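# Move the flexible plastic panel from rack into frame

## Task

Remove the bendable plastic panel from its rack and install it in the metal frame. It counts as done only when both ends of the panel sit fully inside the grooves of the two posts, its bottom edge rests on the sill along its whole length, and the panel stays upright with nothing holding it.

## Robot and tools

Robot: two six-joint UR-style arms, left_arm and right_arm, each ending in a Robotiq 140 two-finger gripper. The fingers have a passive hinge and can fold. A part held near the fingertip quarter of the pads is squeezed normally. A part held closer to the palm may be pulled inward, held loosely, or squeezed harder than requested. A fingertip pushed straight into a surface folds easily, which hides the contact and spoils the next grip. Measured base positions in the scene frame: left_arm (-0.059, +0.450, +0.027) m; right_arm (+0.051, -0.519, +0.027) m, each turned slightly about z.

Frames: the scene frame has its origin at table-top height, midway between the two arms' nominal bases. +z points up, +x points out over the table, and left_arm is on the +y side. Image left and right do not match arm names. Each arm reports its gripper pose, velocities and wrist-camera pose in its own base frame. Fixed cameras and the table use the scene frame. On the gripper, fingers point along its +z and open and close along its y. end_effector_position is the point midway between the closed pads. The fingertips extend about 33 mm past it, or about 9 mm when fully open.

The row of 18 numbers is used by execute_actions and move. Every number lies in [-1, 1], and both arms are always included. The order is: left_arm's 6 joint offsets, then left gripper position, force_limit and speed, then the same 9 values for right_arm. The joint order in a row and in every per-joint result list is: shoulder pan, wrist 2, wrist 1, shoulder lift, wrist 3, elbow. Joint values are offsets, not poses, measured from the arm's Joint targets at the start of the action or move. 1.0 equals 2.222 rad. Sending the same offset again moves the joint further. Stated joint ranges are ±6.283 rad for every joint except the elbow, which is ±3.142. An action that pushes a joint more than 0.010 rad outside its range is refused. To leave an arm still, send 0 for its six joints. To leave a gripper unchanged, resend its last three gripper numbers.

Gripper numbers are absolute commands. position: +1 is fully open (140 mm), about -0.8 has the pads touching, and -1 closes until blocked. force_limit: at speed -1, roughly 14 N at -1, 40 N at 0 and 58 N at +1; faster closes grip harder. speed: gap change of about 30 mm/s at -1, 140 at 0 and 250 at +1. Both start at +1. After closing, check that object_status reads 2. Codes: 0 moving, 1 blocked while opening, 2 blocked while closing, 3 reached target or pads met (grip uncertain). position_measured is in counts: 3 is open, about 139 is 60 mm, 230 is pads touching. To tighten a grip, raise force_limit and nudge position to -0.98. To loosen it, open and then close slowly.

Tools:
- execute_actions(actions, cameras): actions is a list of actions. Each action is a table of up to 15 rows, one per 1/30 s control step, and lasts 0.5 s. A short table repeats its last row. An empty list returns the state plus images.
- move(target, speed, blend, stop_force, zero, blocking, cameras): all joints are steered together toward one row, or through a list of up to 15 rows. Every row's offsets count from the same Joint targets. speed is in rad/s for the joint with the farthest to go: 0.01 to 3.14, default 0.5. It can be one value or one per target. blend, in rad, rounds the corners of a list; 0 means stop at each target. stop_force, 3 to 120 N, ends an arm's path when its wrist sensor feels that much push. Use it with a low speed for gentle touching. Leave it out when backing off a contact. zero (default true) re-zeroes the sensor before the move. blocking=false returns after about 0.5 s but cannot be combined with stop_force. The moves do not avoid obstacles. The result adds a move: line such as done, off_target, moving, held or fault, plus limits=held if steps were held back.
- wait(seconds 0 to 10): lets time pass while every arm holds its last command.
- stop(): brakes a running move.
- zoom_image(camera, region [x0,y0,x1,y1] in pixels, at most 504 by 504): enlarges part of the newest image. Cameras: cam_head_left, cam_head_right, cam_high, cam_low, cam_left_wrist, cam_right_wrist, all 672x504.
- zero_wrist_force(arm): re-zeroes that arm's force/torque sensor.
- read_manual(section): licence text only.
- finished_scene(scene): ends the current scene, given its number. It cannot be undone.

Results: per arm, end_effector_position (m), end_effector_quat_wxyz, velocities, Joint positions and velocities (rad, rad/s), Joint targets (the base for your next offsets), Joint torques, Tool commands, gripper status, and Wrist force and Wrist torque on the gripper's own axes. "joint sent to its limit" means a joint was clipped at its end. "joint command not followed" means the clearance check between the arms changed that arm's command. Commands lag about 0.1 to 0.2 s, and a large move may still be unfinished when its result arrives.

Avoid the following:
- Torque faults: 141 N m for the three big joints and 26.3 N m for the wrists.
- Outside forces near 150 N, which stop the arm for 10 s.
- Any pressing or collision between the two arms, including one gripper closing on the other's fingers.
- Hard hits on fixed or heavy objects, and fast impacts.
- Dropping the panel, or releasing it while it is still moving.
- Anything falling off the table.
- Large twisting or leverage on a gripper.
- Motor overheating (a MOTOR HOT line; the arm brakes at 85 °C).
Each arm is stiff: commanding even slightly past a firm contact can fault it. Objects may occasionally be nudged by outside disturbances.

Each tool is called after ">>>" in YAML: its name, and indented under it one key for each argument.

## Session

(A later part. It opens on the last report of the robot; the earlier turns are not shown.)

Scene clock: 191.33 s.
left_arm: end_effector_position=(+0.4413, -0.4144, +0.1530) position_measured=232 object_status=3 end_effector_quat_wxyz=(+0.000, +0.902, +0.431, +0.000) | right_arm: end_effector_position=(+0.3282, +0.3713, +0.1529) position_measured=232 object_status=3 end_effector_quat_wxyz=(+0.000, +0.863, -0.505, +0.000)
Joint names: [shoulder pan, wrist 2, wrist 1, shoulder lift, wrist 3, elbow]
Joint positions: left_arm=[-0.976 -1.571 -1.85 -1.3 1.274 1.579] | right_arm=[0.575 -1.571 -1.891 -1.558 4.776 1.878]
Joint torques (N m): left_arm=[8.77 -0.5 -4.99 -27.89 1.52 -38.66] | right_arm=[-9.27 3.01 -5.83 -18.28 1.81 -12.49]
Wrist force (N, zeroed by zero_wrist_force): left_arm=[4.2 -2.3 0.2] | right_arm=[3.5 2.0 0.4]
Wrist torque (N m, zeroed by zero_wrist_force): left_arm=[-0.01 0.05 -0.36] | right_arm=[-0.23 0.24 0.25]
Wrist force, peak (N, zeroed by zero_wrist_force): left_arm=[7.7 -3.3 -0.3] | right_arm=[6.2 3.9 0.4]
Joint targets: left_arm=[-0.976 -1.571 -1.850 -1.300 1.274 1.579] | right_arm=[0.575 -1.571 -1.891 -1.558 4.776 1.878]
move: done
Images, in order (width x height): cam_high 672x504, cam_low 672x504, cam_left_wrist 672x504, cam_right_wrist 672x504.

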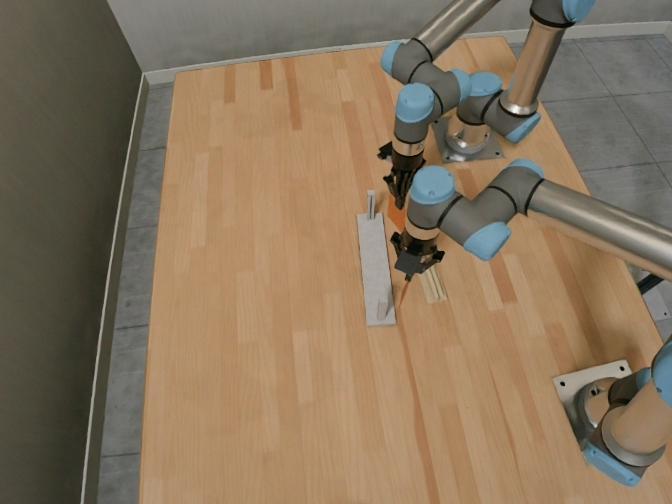

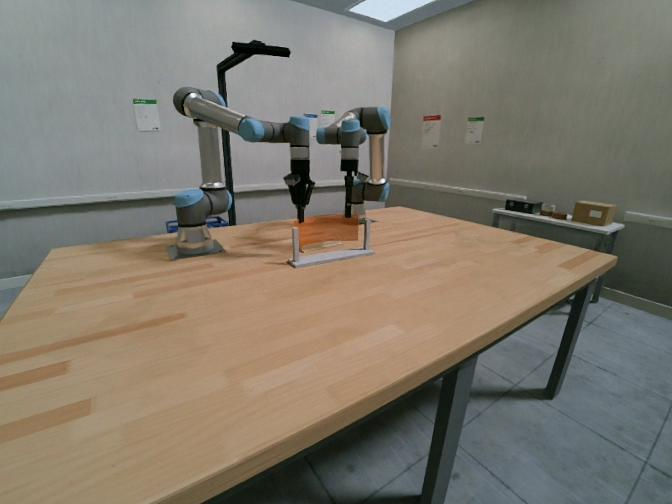

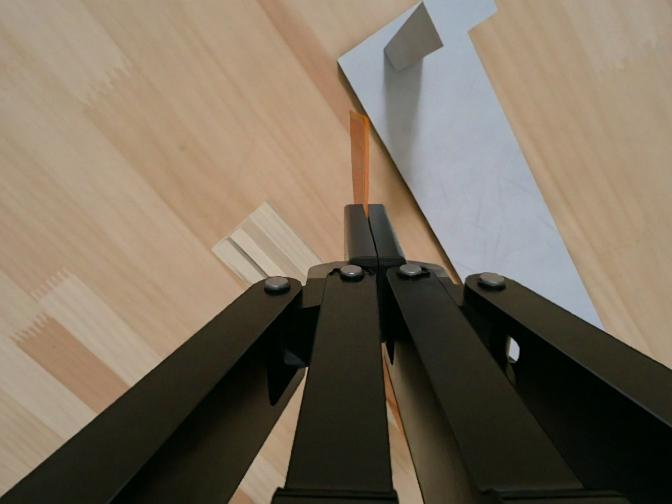

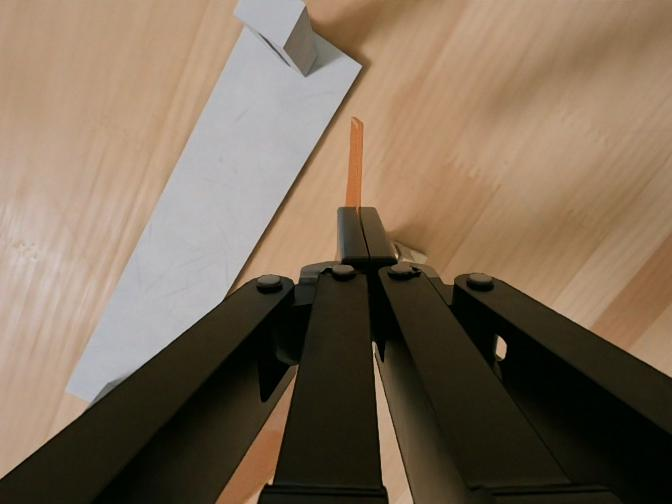

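>>> execute_actions:
  actions: []
  cameras: ["cam_left_wrist", "cam_right_wrist", "cam_low", "cam_high"]

Scene clock: 223.10 s.
left_arm: end_effector_position=(+0.4413, -0.4144, +0.1530) position_measured=232 object_status=3 end_effector_quat_wxyz=(+0.000, +0.902, +0.431, +0.000) | right_arm: end_effector_position=(+0.3282, +0.3713, +0.1529) position_measured=232 object_status=3 end_effector_quat_wxyz=(+0.000, +0.863, -0.505, +0.000)
Joint names: [shoulder pan, wrist 2, wrist 1, shoulder lift, wrist 3, elbow]
Joint positions: left_arm=[-0.976 -1.571 -1.85 -1.3 1.274 1.579] | right_arm=[0.575 -1.571 -1.891 -1.558 4.776 1.878]
Joint velocities: within noise
Joint torques (N m): left_arm=[7.28 -0.36 -4.88 -28.45 1.44 -38.82] | right_arm=[-8.96 3.05 -5.92 -18.74 1.77 -12.6]
Wrist force (N, zeroed by zero_wrist_force): left_arm=[4.5 -2.1 0.0] | right_arm=[3.6 1.9 0.0]
Wrist torque (N m, zeroed by zero_wrist_force): left_arm=[0.04 0.00 -0.36] | right_arm=[-0.22 0.20 0.25]
Wrist force, peak (N, zeroed by zero_wrist_force): left_arm=[4.6 -2.3 -0.5] | right_arm=[3.6 2.3 0.5]
Joint targets: left_arm=[-0.976 -1.571 -1.850 -1.300 1.274 1.579] | right_arm=[0.575 -1.571 -1.891 -1.558 4.776 1.878]
Tool commands: left_gripper/position=-1.0 left_gripper/force_limit=+1.0 left_gripper/speed=-1.0 right_gripper/position=-1.0 right_gripper/force_limit=+1.0 right_gripper/speed=-1.0
Images, in order (width x height): cam_high 672x504, cam_low 672x504, cam_left_wrist 672x504, cam_right_wrist 672x504.

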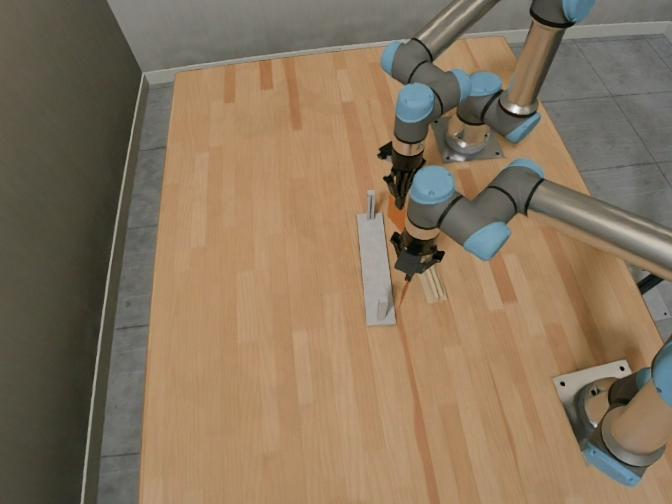

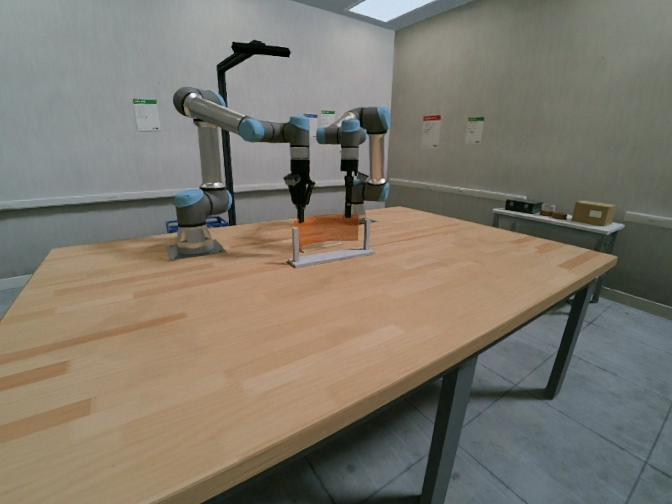

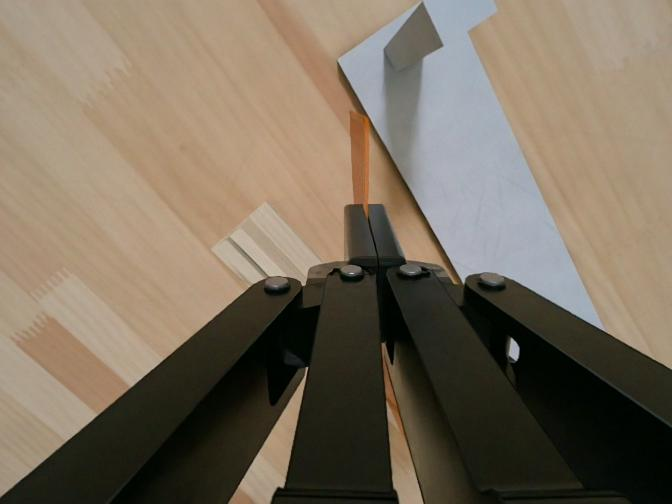

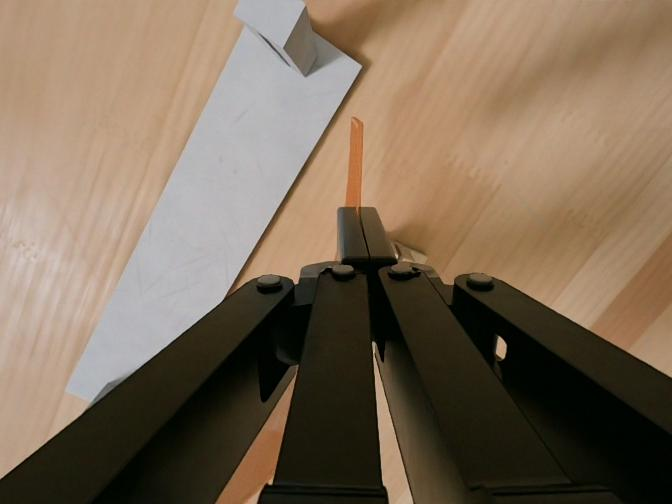

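>>> zoom_image:
  camera: "cam_left_wrist"
  region: [330, 0, 510, 135]

>>> zoom_image:
  camera: "cam_right_wrist"
  region: [220, 0, 400, 135]

Scaled by 2.800 from the camera's 672x504 image, which has a finer 960x720 frame.

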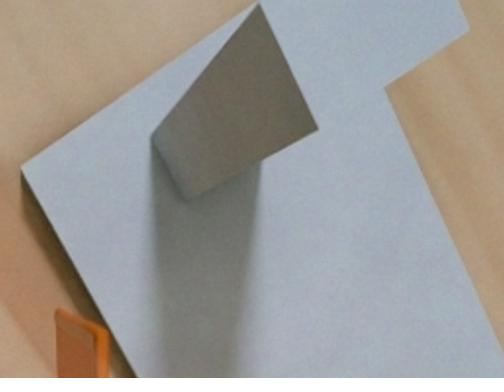

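Scaled by 2.800 from the camera's 672x504 image, which has a finer 960x720 frame.

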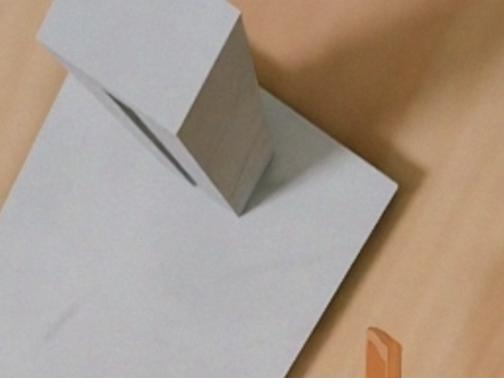

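>>> move:
  target: [0.027067, 0, 0.015084, 0.042956, 0.027067, -0.058038, -1, 1, -1, -0.025530, 0, 0.002084, 0.035300, -0.025530, -0.037387, -1, 1, -1]
  speed: 0.12
  stop_force: 8
  cameras: ["cam_left_wrist", "cam_right_wrist", "cam_low", "cam_high"]

Scene clock: 253.30 s.
left_arm: end_effector_position=(+0.4909, -0.4203, +0.1530) position_measured=232 object_status=3 end_effector_quat_wxyz=(+0.000, +0.902, +0.431, +0.000) | right_arm: end_effector_position=(+0.3781, +0.3689, +0.1529) position_measured=232 object_status=3 end_effector_quat_wxyz=(+0.000, +0.863, -0.505, +0.000)
Joint names: [shoulder pan, wrist 2, wrist 1, shoulder lift, wrist 3, elbow]
Joint positions: left_arm=[-0.916 -1.571 -1.816 -1.205 1.334 1.45] | right_arm=[0.518 -1.571 -1.886 -1.48 4.719 1.795]
Joint torques (N m): left_arm=[8.46 -0.18 -2.35 -32.13 1.4 -38.22] | right_arm=[-9.07 1.95 -2.27 -22.21 -2.19 -39.08]
Wrist force (N, zeroed by zero_wrist_force): left_arm=[3.5 -1.7 -0.1] | right_arm=[2.9 2.0 0.1]
Wrist torque (N m, zeroed by zero_wrist_force): left_arm=[0.06 0.04 -0.37] | right_arm=[-0.11 0.23 0.38]
Wrist force, peak (N, zeroed by zero_wrist_force): left_arm=[6.1 -3.0 -0.3] | right_arm=[4.8 3.0 -0.1]
Joint targets: left_arm=[-0.916 -1.571 -1.816 -1.205 1.334 1.450] | right_arm=[0.518 -1.571 -1.886 -1.480 4.719 1.795]
move: done
Images, in order (width x height): cam_high 672x504, cam_low 672x504, cam_left_wrist 672x504, cam_right_wrist 672x504.

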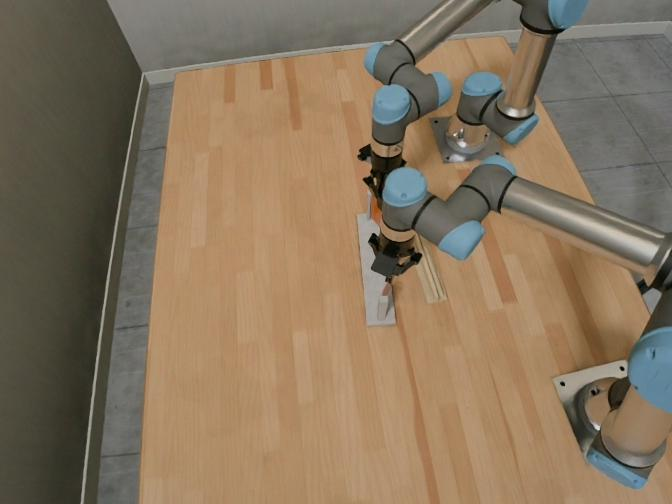

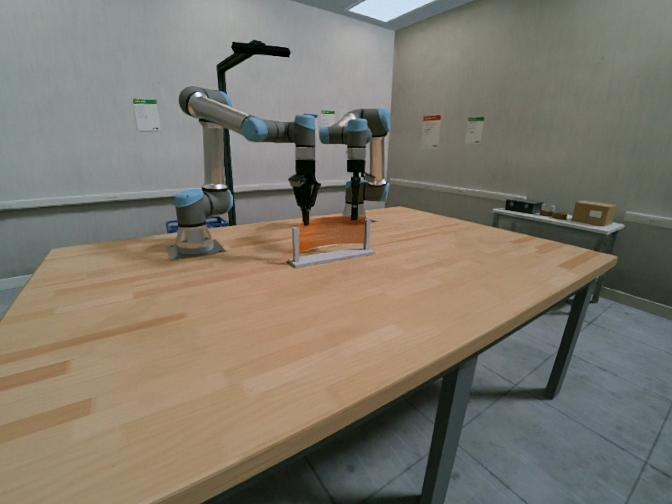

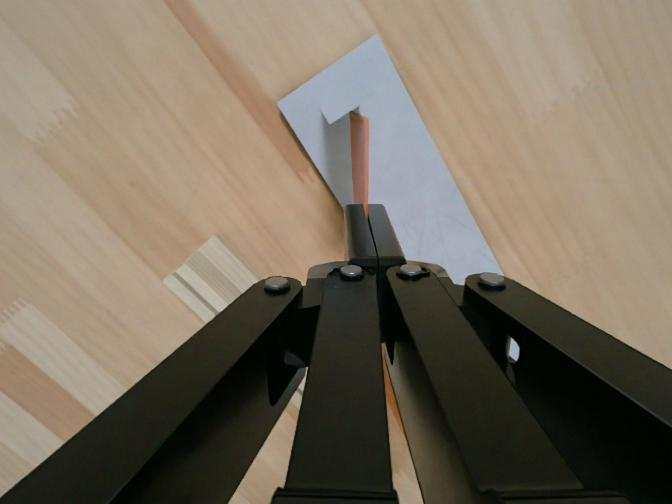

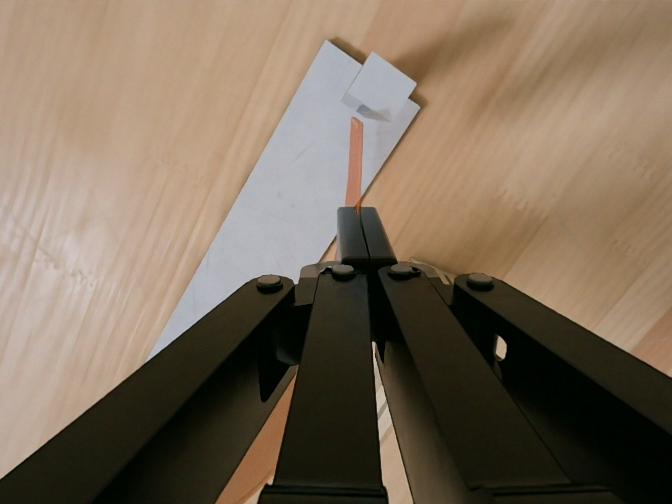

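>>> zoom_image:
  camera: "cam_left_wrist"
  region: [310, 80, 400, 160]

>>> zoom_image:
  camera: "cam_right_wrist"
  region: [320, 45, 420, 145]

Scaled by 5.600 from the camera's 672x504 image, which has a finer 960x720 frame.

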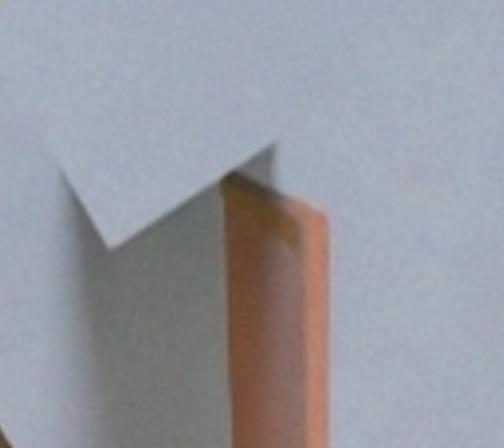

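Scaled by 5.040 from the camera's 672x504 image, which has a finer 960x720 frame.

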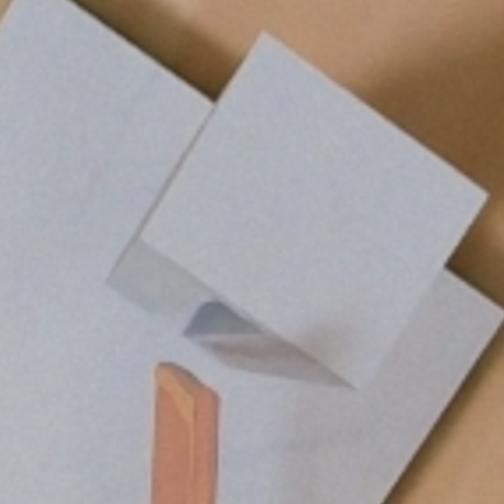

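>>> move:
  target: [-0.001666, 0, -0.027128, 0.006540, -0.001666, 0.020588, -1, 1, -1, -0.000408, 0, -0.029720, 0.007077, -0.000408, 0.022643, -1, 1, -1]
  speed: 0.08
  stop_force: 5
  cameras: ["cam_left_wrist", "cam_right_wrist", "cam_low"]

>>> zoom_image:
  camera: "cam_left_wrist"
  region: [310, 70, 410, 170]

>>> zoom_image:
  camera: "cam_right_wrist"
  region: [320, 45, 420, 145]

>>> zoom_image:
  camera: "cam_low"
  region: [280, 205, 390, 275]

Scene clock: 284.53 s.
left_arm: end_effector_position=(+0.4890, -0.4216, +0.1280) position_measured=232 object_status=3 end_effector_quat_wxyz=(+0.000, +0.902, +0.431, +0.000) | right_arm: end_effector_position=(+0.3765, +0.3674, +0.1279) position_measured=232 object_status=3 end_effector_quat_wxyz=(+0.000, +0.863, -0.505, +0.000)
Joint names: [shoulder pan, wrist 2, wrist 1, shoulder lift, wrist 3, elbow]
Joint positions: left_arm=[-0.92 -1.571 -1.877 -1.19 1.331 1.496] | right_arm=[0.517 -1.571 -1.952 -1.464 4.718 1.845]
Joint torques (N m): left_arm=[-9.34 0.15 -4.59 -33.4 -1.28 -11.83] | right_arm=[-9.15 -0.32 -5.7 -22.79 -2.22 -12.42]
Wrist force (N, zeroed by zero_wrist_force): left_arm=[3.6 -1.4 0.0] | right_arm=[2.8 1.7 -0.2]
Wrist torque (N m, zeroed by zero_wrist_force): left_arm=[0.10 0.00 -0.27] | right_arm=[-0.13 0.22 0.39]
Wrist force, peak (N, zeroed by zero_wrist_force): left_arm=[4.1 -1.6 -0.4] | right_arm=[3.2 2.1 0.4]
Joint targets: left_arm=[-0.920 -1.571 -1.877 -1.190 1.331 1.496] | right_arm=[0.517 -1.571 -1.952 -1.464 4.718 1.845]
move: done
Images, in order (width x height): cam_low 672x504, cam_left_wrist 672x504, cam_right_wrist 672x504.

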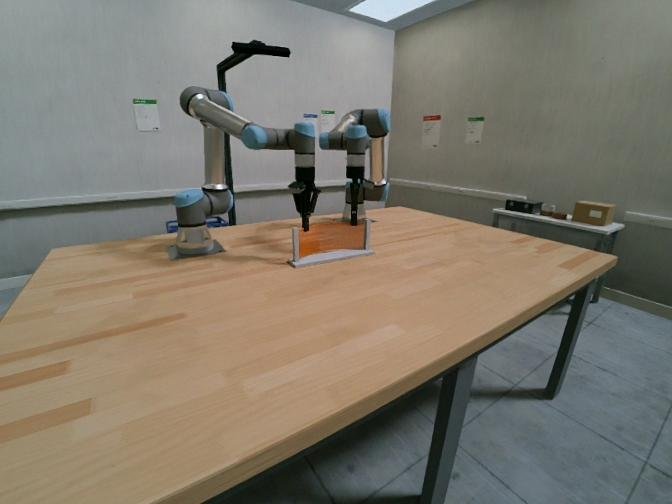

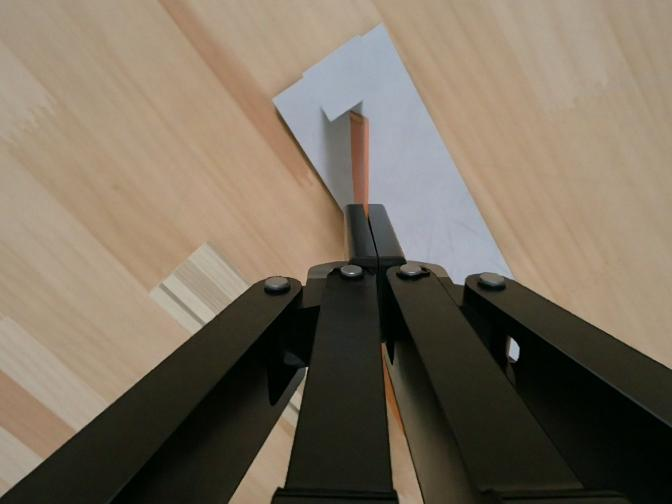

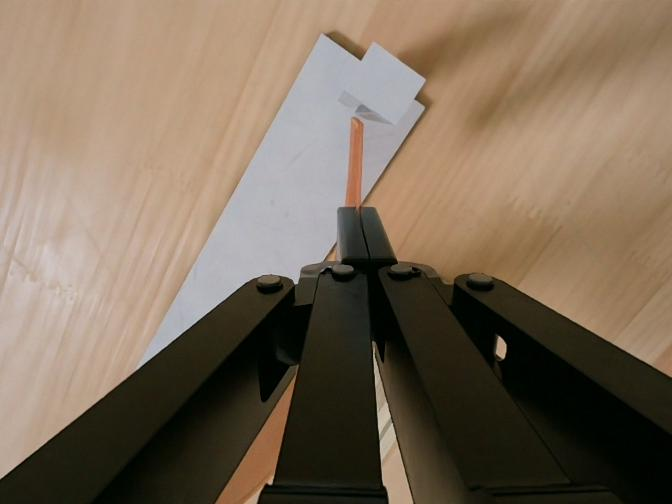

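Scaled by 5.040 from the camera's 672x504 image, which has a finer 960x720 frame.

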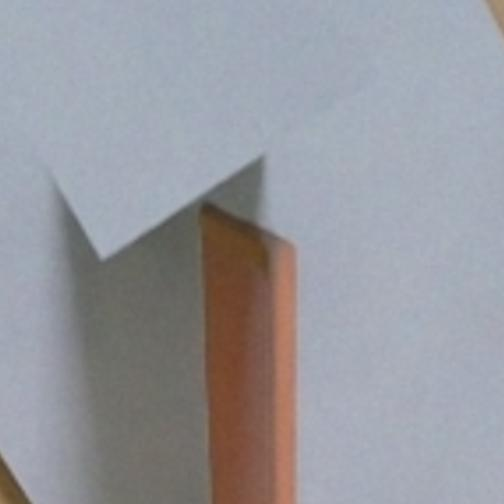

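Scaled by 5.040 from the camera's 672x504 image, which has a finer 960x720 frame.

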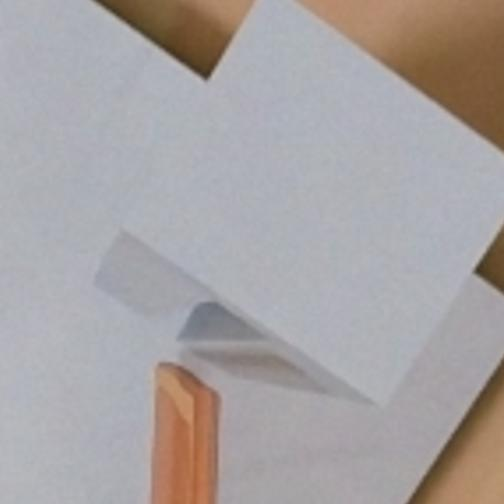

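Scaled by 4.582 from the camera's 672x504 image, which has a finer 960x720 frame.

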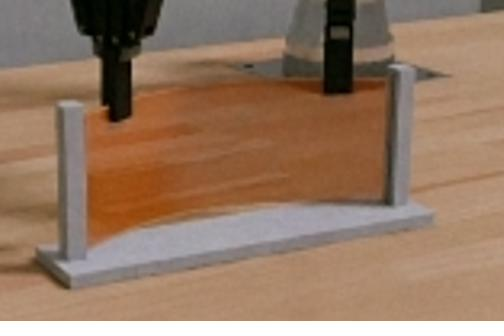

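>>> move:
  target: [0.005030, 0, -0.000663, 0.004081, -0.066977, -0.003417, -1, 1, -1, -0.005992, 0, -0.002068, 0.003163, 0.066015, -0.001095, -1, 1, -1]
  speed: 0.12
  stop_force: 8
  cameras: ["cam_left_wrist", "cam_right_wrist"]

>>> zoom_image:
  camera: "cam_left_wrist"
  region: [310, 70, 410, 170]

>>> zoom_image:
  camera: "cam_right_wrist"
  region: [310, 70, 410, 170]

Scene clock: 311.13 s.
left_arm: end_effector_position=(+0.4957, -0.4188, +0.1260) position_measured=232 object_status=3 end_effector_quat_wxyz=(+0.000, +0.865, +0.502, +0.000) | right_arm: end_effector_position=(+0.3834, +0.3635, +0.1259) position_measured=232 object_status=3 end_effector_quat_wxyz=(+0.000, +0.820, -0.573, +0.000)
Joint names: [shoulder pan, wrist 2, wrist 1, shoulder lift, wrist 3, elbow]
Joint positions: left_arm=[-0.908 -1.571 -1.878 -1.181 1.182 1.488] | right_arm=[0.504 -1.571 -1.957 -1.457 4.865 1.843]
Joint torques (N m): left_arm=[9.6 0.34 -4.23 -32.97 -1.23 -37.44] | right_arm=[-9.92 -0.83 -4.94 -22.93 1.74 -38.13]
Wrist force (N, zeroed by zero_wrist_force): left_arm=[1.5 -0.5 -0.1] | right_arm=[1.0 0.2 0.2]
Wrist torque (N m, zeroed by zero_wrist_force): left_arm=[-0.04 0.00 -0.23] | right_arm=[0.00 0.14 0.19]
Wrist force, peak (N, zeroed by zero_wrist_force): left_arm=[3.7 -1.8 0.1] | right_arm=[3.0 1.7 0.6]
Joint targets: left_arm=[-0.908 -1.571 -1.878 -1.181 1.182 1.488] | right_arm=[0.504 -1.571 -1.957 -1.457 4.865 1.843]
move: done
Images, in order (width x height): cam_left_wrist 672x504, cam_right_wrist 672x504.

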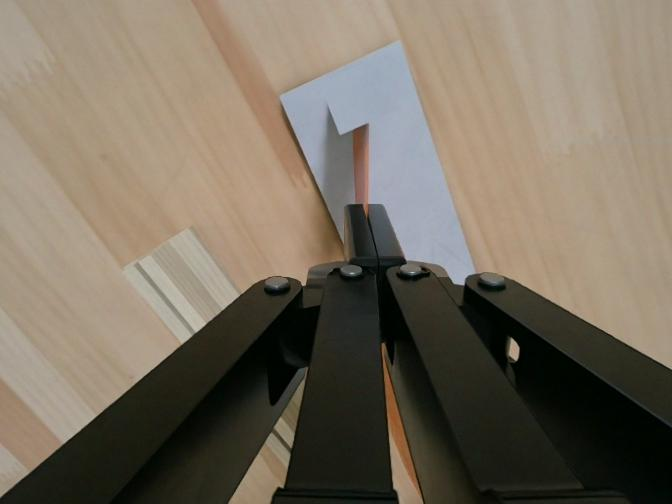

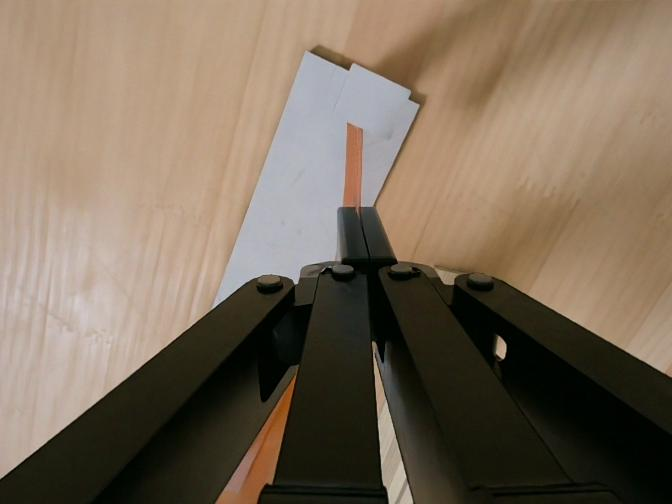

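Scaled by 5.040 from the camera's 672x504 image, which has a finer 960x720 frame.

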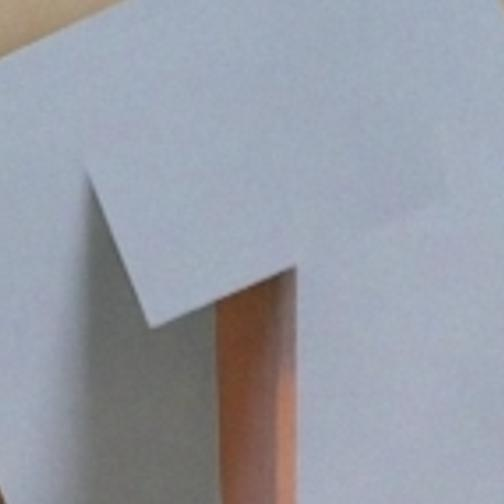

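Scaled by 5.040 from the camera's 672x504 image, which has a finer 960x720 frame.

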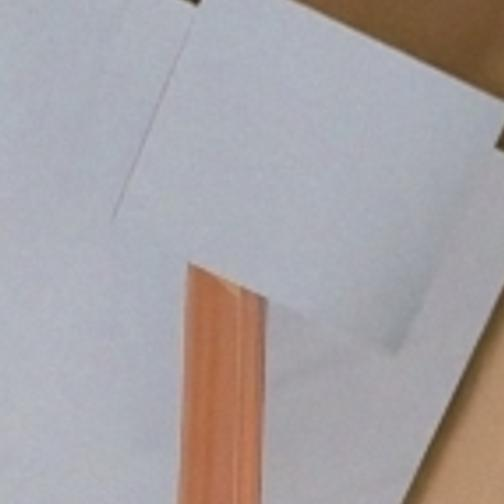

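>>> move:
  target: [0.004548, 0, 0.002009, 0.004598, -0.062959, -0.006608, -1, 1, -1, -0.005052, 0, 0.000490, 0.003562, 0.062455, -0.004051, -1, 1, -1]
  speed: 0.1
  stop_force: 7
  cameras: ["cam_left_wrist", "cam_right_wrist"]

>>> zoom_image:
  camera: "cam_left_wrist"
  region: [310, 80, 410, 180]

>>> zoom_image:
  camera: "cam_right_wrist"
  region: [310, 80, 410, 180]

Scene clock: 335.03 s.
left_arm: end_effector_position=(+0.5028, -0.4173, +0.1260) position_measured=232 object_status=3 end_effector_quat_wxyz=(+0.000, +0.825, +0.565, +0.000) | right_arm: end_effector_position=(+0.3905, +0.3608, +0.1259) position_measured=232 object_status=3 end_effector_quat_wxyz=(+0.000, +0.775, -0.633, +0.000)
Joint names: [shoulder pan, wrist 2, wrist 1, shoulder lift, wrist 3, elbow]
Joint positions: left_arm=[-0.898 -1.571 -1.874 -1.171 1.042 1.473] | right_arm=[0.492 -1.571 -1.955 -1.449 5.004 1.834]
Joint torques (N m): left_arm=[11.07 0.54 -1.2 -33.57 -1.32 -36.52] | right_arm=[-11.18 -0.86 -1.2 -22.64 1.86 -37.15]
Wrist force (N, zeroed by zero_wrist_force): left_arm=[-1.8 0.2 -0.3] | right_arm=[-1.5 -0.3 0.2]
Wrist torque (N m, zeroed by zero_wrist_force): left_arm=[-0.09 0.07 -0.18] | right_arm=[0.02 0.03 0.14]
Wrist force, peak (N, zeroed by zero_wrist_force): left_arm=[-2.1 0.4 -0.4] | right_arm=[-1.6 -0.4 0.5]
Joint targets: left_arm=[-0.898 -1.571 -1.874 -1.171 1.042 1.473] | right_arm=[0.492 -1.571 -1.955 -1.449 5.004 1.834]
move: done
Images, in order (width x height): cam_left_wrist 672x504, cam_right_wrist 672x504.

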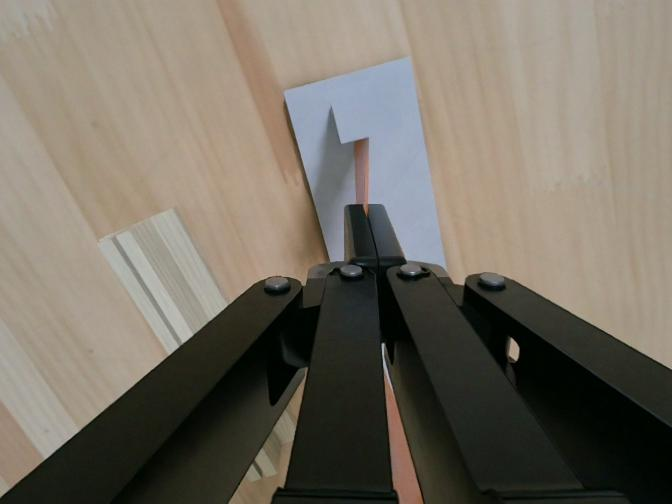

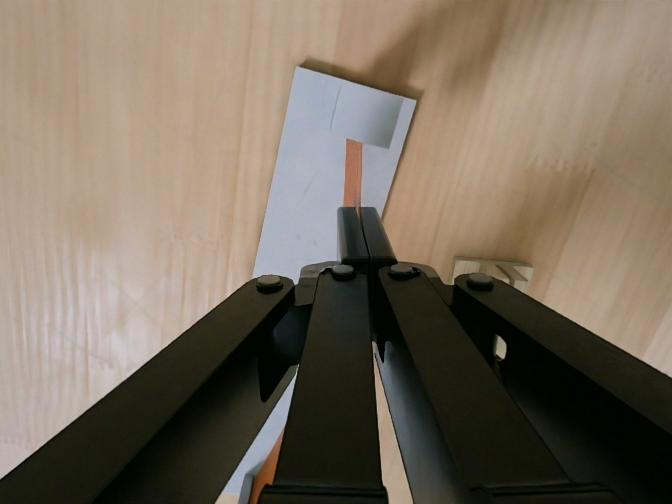

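Scaled by 5.040 from the camera's 672x504 image, which has a finer 960x720 frame.

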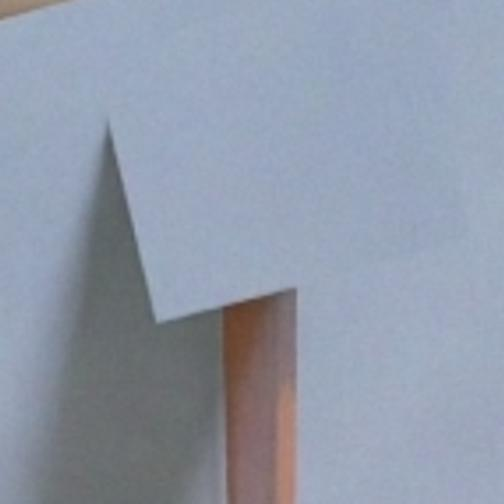

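Scaled by 5.040 from the camera's 672x504 image, which has a finer 960x720 frame.

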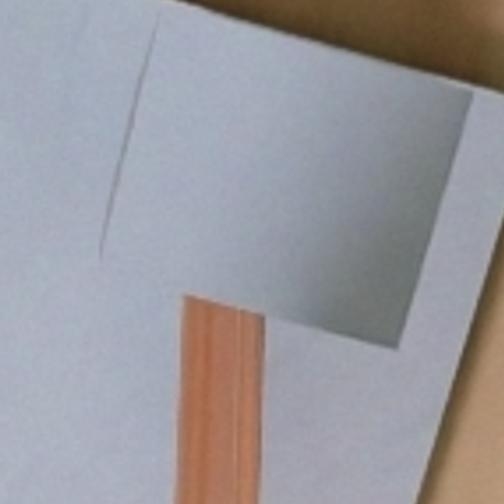

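>>> move:
  target: [0.003878, 0, 0.002279, 0.005090, -0.063629, -0.007370, -1, 1, -1, -0.003982, 0, 0.000604, 0.004103, 0.063524, -0.004707, -1, 1, -1]
  speed: 0.1
  stop_force: 8
  cameras: ["cam_left_wrist", "cam_right_wrist", "cam_low"]

>>> zoom_image:
  camera: "cam_left_wrist"
  region: [310, 90, 410, 190]

>>> zoom_image:
  camera: "cam_right_wrist"
  region: [310, 90, 410, 190]

>>> zoom_image:
  camera: "cam_low"
  region: [280, 205, 390, 275]

Scene clock: 350.50 s.
left_arm: end_effector_position=(+0.5095, -0.4169, +0.1260) position_measured=232 object_status=3 end_effector_quat_wxyz=(+0.000, +0.780, +0.625, +0.000) | right_arm: end_effector_position=(+0.3973, +0.3592, +0.1259) position_measured=232 object_status=3 end_effector_quat_wxyz=(+0.000, +0.725, -0.689, +0.000)
Joint names: [shoulder pan, wrist 2, wrist 1, shoulder lift, wrist 3, elbow]
Joint positions: left_arm=[-0.89 -1.571 -1.869 -1.16 0.901 1.457] | right_arm=[0.484 -1.571 -1.954 -1.44 5.145 1.824]
Joint torques (N m): left_arm=[12.92 0.74 -0.61 -33.97 -1.3 -35.66] | right_arm=[-12.5 -0.79 -0.86 -23.08 1.93 -37.13]
Wrist force (N, zeroed by zero_wrist_force): left_arm=[-5.3 0.3 -0.5] | right_arm=[-4.4 -0.5 -0.5]
Wrist torque (N m, zeroed by zero_wrist_force): left_arm=[-0.09 0.07 -0.08] | right_arm=[-0.02 -0.12 0.07]
Wrist force, peak (N, zeroed by zero_wrist_force): left_arm=[-5.6 0.3 0.0] | right_arm=[-4.5 -0.5 0.2]
Joint targets: left_arm=[-0.890 -1.571 -1.869 -1.160 0.900 1.457] | right_arm=[0.484 -1.571 -1.954 -1.440 5.145 1.824]
move: done
Images, in order (width x height): cam_low 672x504, cam_left_wrist 672x504, cam_right_wrist 672x504.

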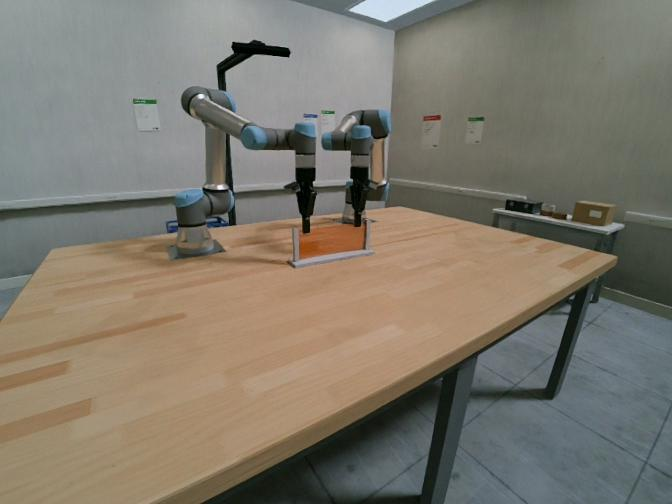

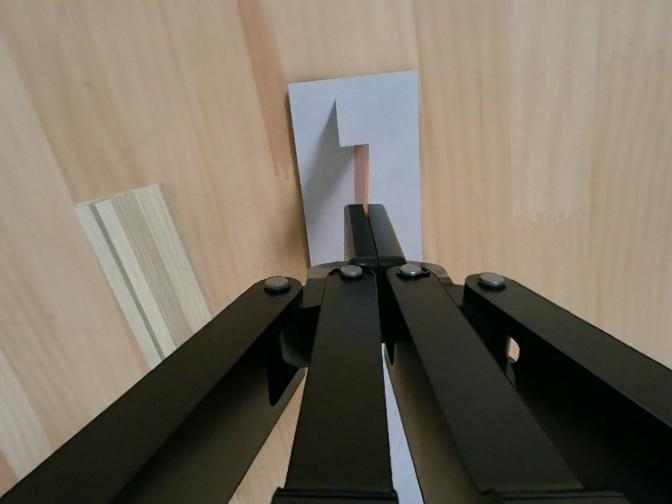

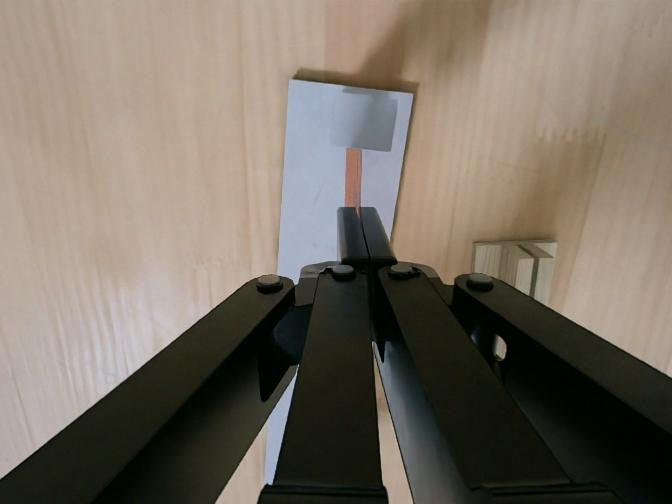

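Scaled by 5.040 from the camera's 672x504 image, which has a finer 960x720 frame.

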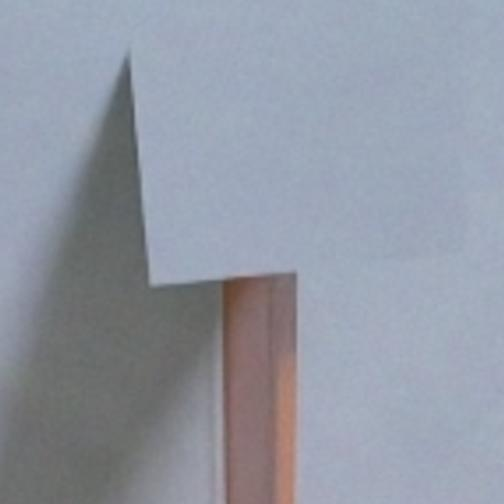

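Scaled by 5.040 from the camera's 672x504 image, which has a finer 960x720 frame.

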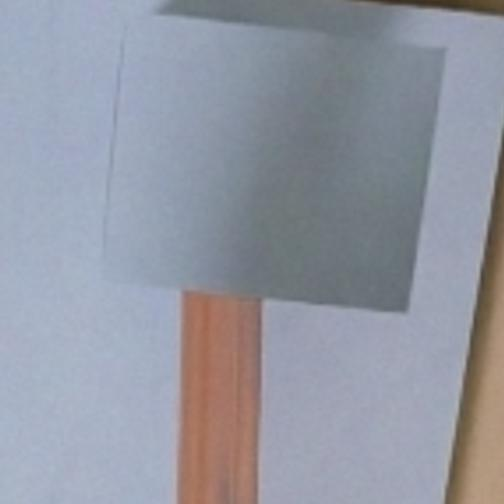

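Scaled by 4.582 from the camera's 672x504 image, which has a finer 960x720 frame.

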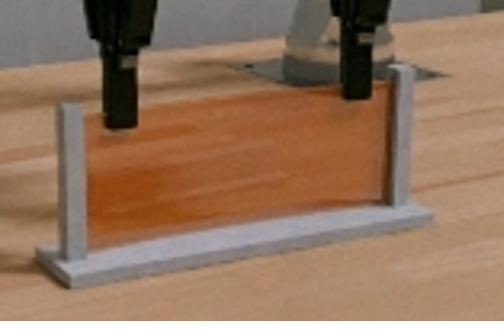

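>>> move:
  target: [0, 0, -0.006342, 0.001916, 0, 0.004426, -1, 1, -1, 0, 0, -0.007057, 0.002507, 0, 0.004550, -1, 1, -1]
  speed: 0.01
  stop_force: 3
  cameras: ["cam_low"]

>>> zoom_image:
  camera: "cam_low"
  region: [280, 205, 390, 275]

Scene clock: 367.47 s.
left_arm: end_effector_position=(+0.5095, -0.4169, +0.1242) position_measured=232 object_status=3 end_effector_quat_wxyz=(+0.000, +0.780, +0.625, +0.000) | right_arm: end_effector_position=(+0.3973, +0.3593, +0.1240) position_measured=232 object_status=3 end_effector_quat_wxyz=(+0.000, +0.725, -0.689, +0.000)
Joint names: [shoulder pan, wrist 2, wrist 1, shoulder lift, wrist 3, elbow]
Joint positions: left_arm=[-0.89 -1.571 -1.873 -1.158 0.9 1.46] | right_arm=[0.484 -1.571 -1.959 -1.438 5.145 1.827]
Joint torques (N m): left_arm=[12.13 0.98 -0.6 -56.67 -1.41 -34.39] | right_arm=[-11.6 -0.67 -0.63 -34 1.92 -35.27]
Wrist force (N, zeroed by zero_wrist_force): left_arm=[-5.1 0.3 -3.2] | right_arm=[-4.0 -0.3 -3.6]
Wrist torque (N m, zeroed by zero_wrist_force): left_arm=[-0.08 0.08 -0.08] | right_arm=[0.00 -0.13 0.06]
Wrist force, peak (N, zeroed by zero_wrist_force): left_arm=[-5.3 0.3 -4.7] | right_arm=[-4.4 -0.3 -4.8]
Joint targets: left_arm=[-0.890 -1.571 -1.873 -1.158 0.900 1.460] | right_arm=[0.484 -1.571 -1.959 -1.438 5.145 1.827]
move: contact (left_arm, right_arm); right_arm: the wrist 1 is farthest, 0.011 rad from its target
Images, in order (width x height): cam_low 672x504.

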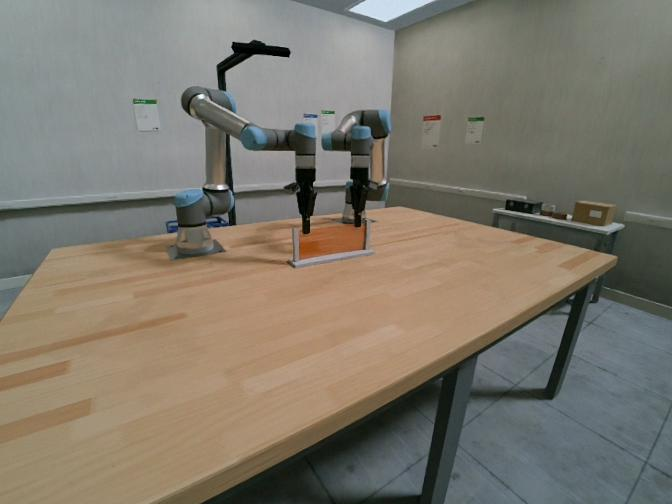

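Scaled by 4.582 from the camera's 672x504 image, which has a finer 960x720 frame.

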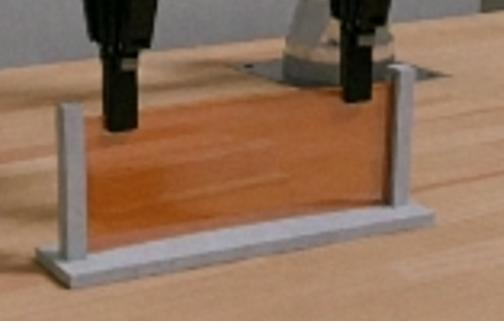

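>>> execute_actions:
  actions:
    - [[0,0,0,0,0,0,-1,1,-1,0,0,0,0,0,0,-0.5,1,-1]]
    - [[0,0,0,0,0,0,-1,1,-1,0,0,0,0,0,0,-0.5,1,-1]]
  cameras: ["cam_right_wrist"]

Scene clock: 379.27 s.
left_arm: end_effector_position=(+0.5095, -0.4169, +0.1242) position_measured=232 object_status=3 end_effector_quat_wxyz=(+0.000, +0.780, +0.625, +0.000) | right_arm: end_effector_position=(+0.3973, +0.3593, +0.1240) position_measured=192 object_status=3 end_effector_quat_wxyz=(+0.000, +0.725, -0.689, +0.000)
Joint names: [shoulder pan, wrist 2, wrist 1, shoulder lift, wrist 3, elbow]
Joint positions: left_arm=[-0.89 -1.571 -1.873 -1.158 0.9 1.46] | right_arm=[0.484 -1.571 -1.959 -1.438 5.145 1.827]
Joint torques (N m): left_arm=[5.97 0.95 -2.18 -57.05 -1.32 -34.91] | right_arm=[-6.54 -0.7 -2.48 -34.01 1.9 -35.51]
Wrist force (N, zeroed by zero_wrist_force): left_arm=[-0.8 0.1 -2.9] | right_arm=[0.1 0.1 -0.3]
Wrist torque (N m, zeroed by zero_wrist_force): left_arm=[-0.13 -0.05 -0.09] | right_arm=[-0.06 -0.02 -0.01]
Wrist force, peak (N, zeroed by zero_wrist_force): left_arm=[-5.1 0.3 -3.5] | right_arm=[-4.2 -0.3 -3.7]
Joint targets: left_arm=[-0.890 -1.571 -1.873 -1.158 0.900 1.460] | right_arm=[0.484 -1.571 -1.959 -1.438 5.145 1.827]
Step readings (joint positions of left_arm | right_arm):
0: [-0.890 -1.571 -1.873 -1.158 0.900 1.460] | [0.484 -1.571 -1.959 -1.438 5.145 1.827]
1: [-0.890 -1.571 -1.873 -1.158 0.900 1.460] | [0.484 -1.571 -1.959 -1.438 5.145 1.827]
2: [-0.890 -1.571 -1.873 -1.158 0.900 1.460] | [0.484 -1.571 -1.959 -1.438 5.145 1.827]
4: [-0.890 -1.571 -1.873 -1.158 0.900 1.460] | [0.484 -1.571 -1.959 -1.438 5.145 1.827]
8: [-0.890 -1.571 -1.873 -1.158 0.900 1.460] | [0.484 -1.571 -1.959 -1.438 5.145 1.827]
15: [-0.890 -1.571 -1.873 -1.158 0.900 1.460] | [0.484 -1.571 -1.959 -1.438 5.145 1.827]
16: [-0.890 -1.571 -1.873 -1.158 0.900 1.460] | [0.484 -1.571 -1.959 -1.438 5.145 1.827]
17: [-0.890 -1.571 -1.873 -1.158 0.900 1.460] | [0.484 -1.571 -1.959 -1.438 5.145 1.827]
19: [-0.890 -1.571 -1.873 -1.158 0.900 1.460] | [0.484 -1.571 -1.959 -1.438 5.145 1.827]
23: [-0.890 -1.571 -1.873 -1.158 0.900 1.460] | [0.484 -1.571 -1.959 -1.438 5.145 1.827]
30: [-0.890 -1.571 -1.873 -1.158 0.900 1.460] | [0.484 -1.571 -1.959 -1.438 5.145 1.827]
Images, in order (width x height): cam_right_wrist 672x504.

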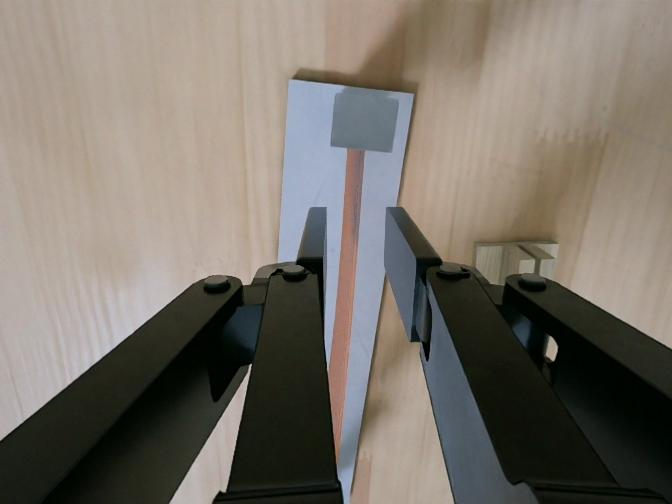

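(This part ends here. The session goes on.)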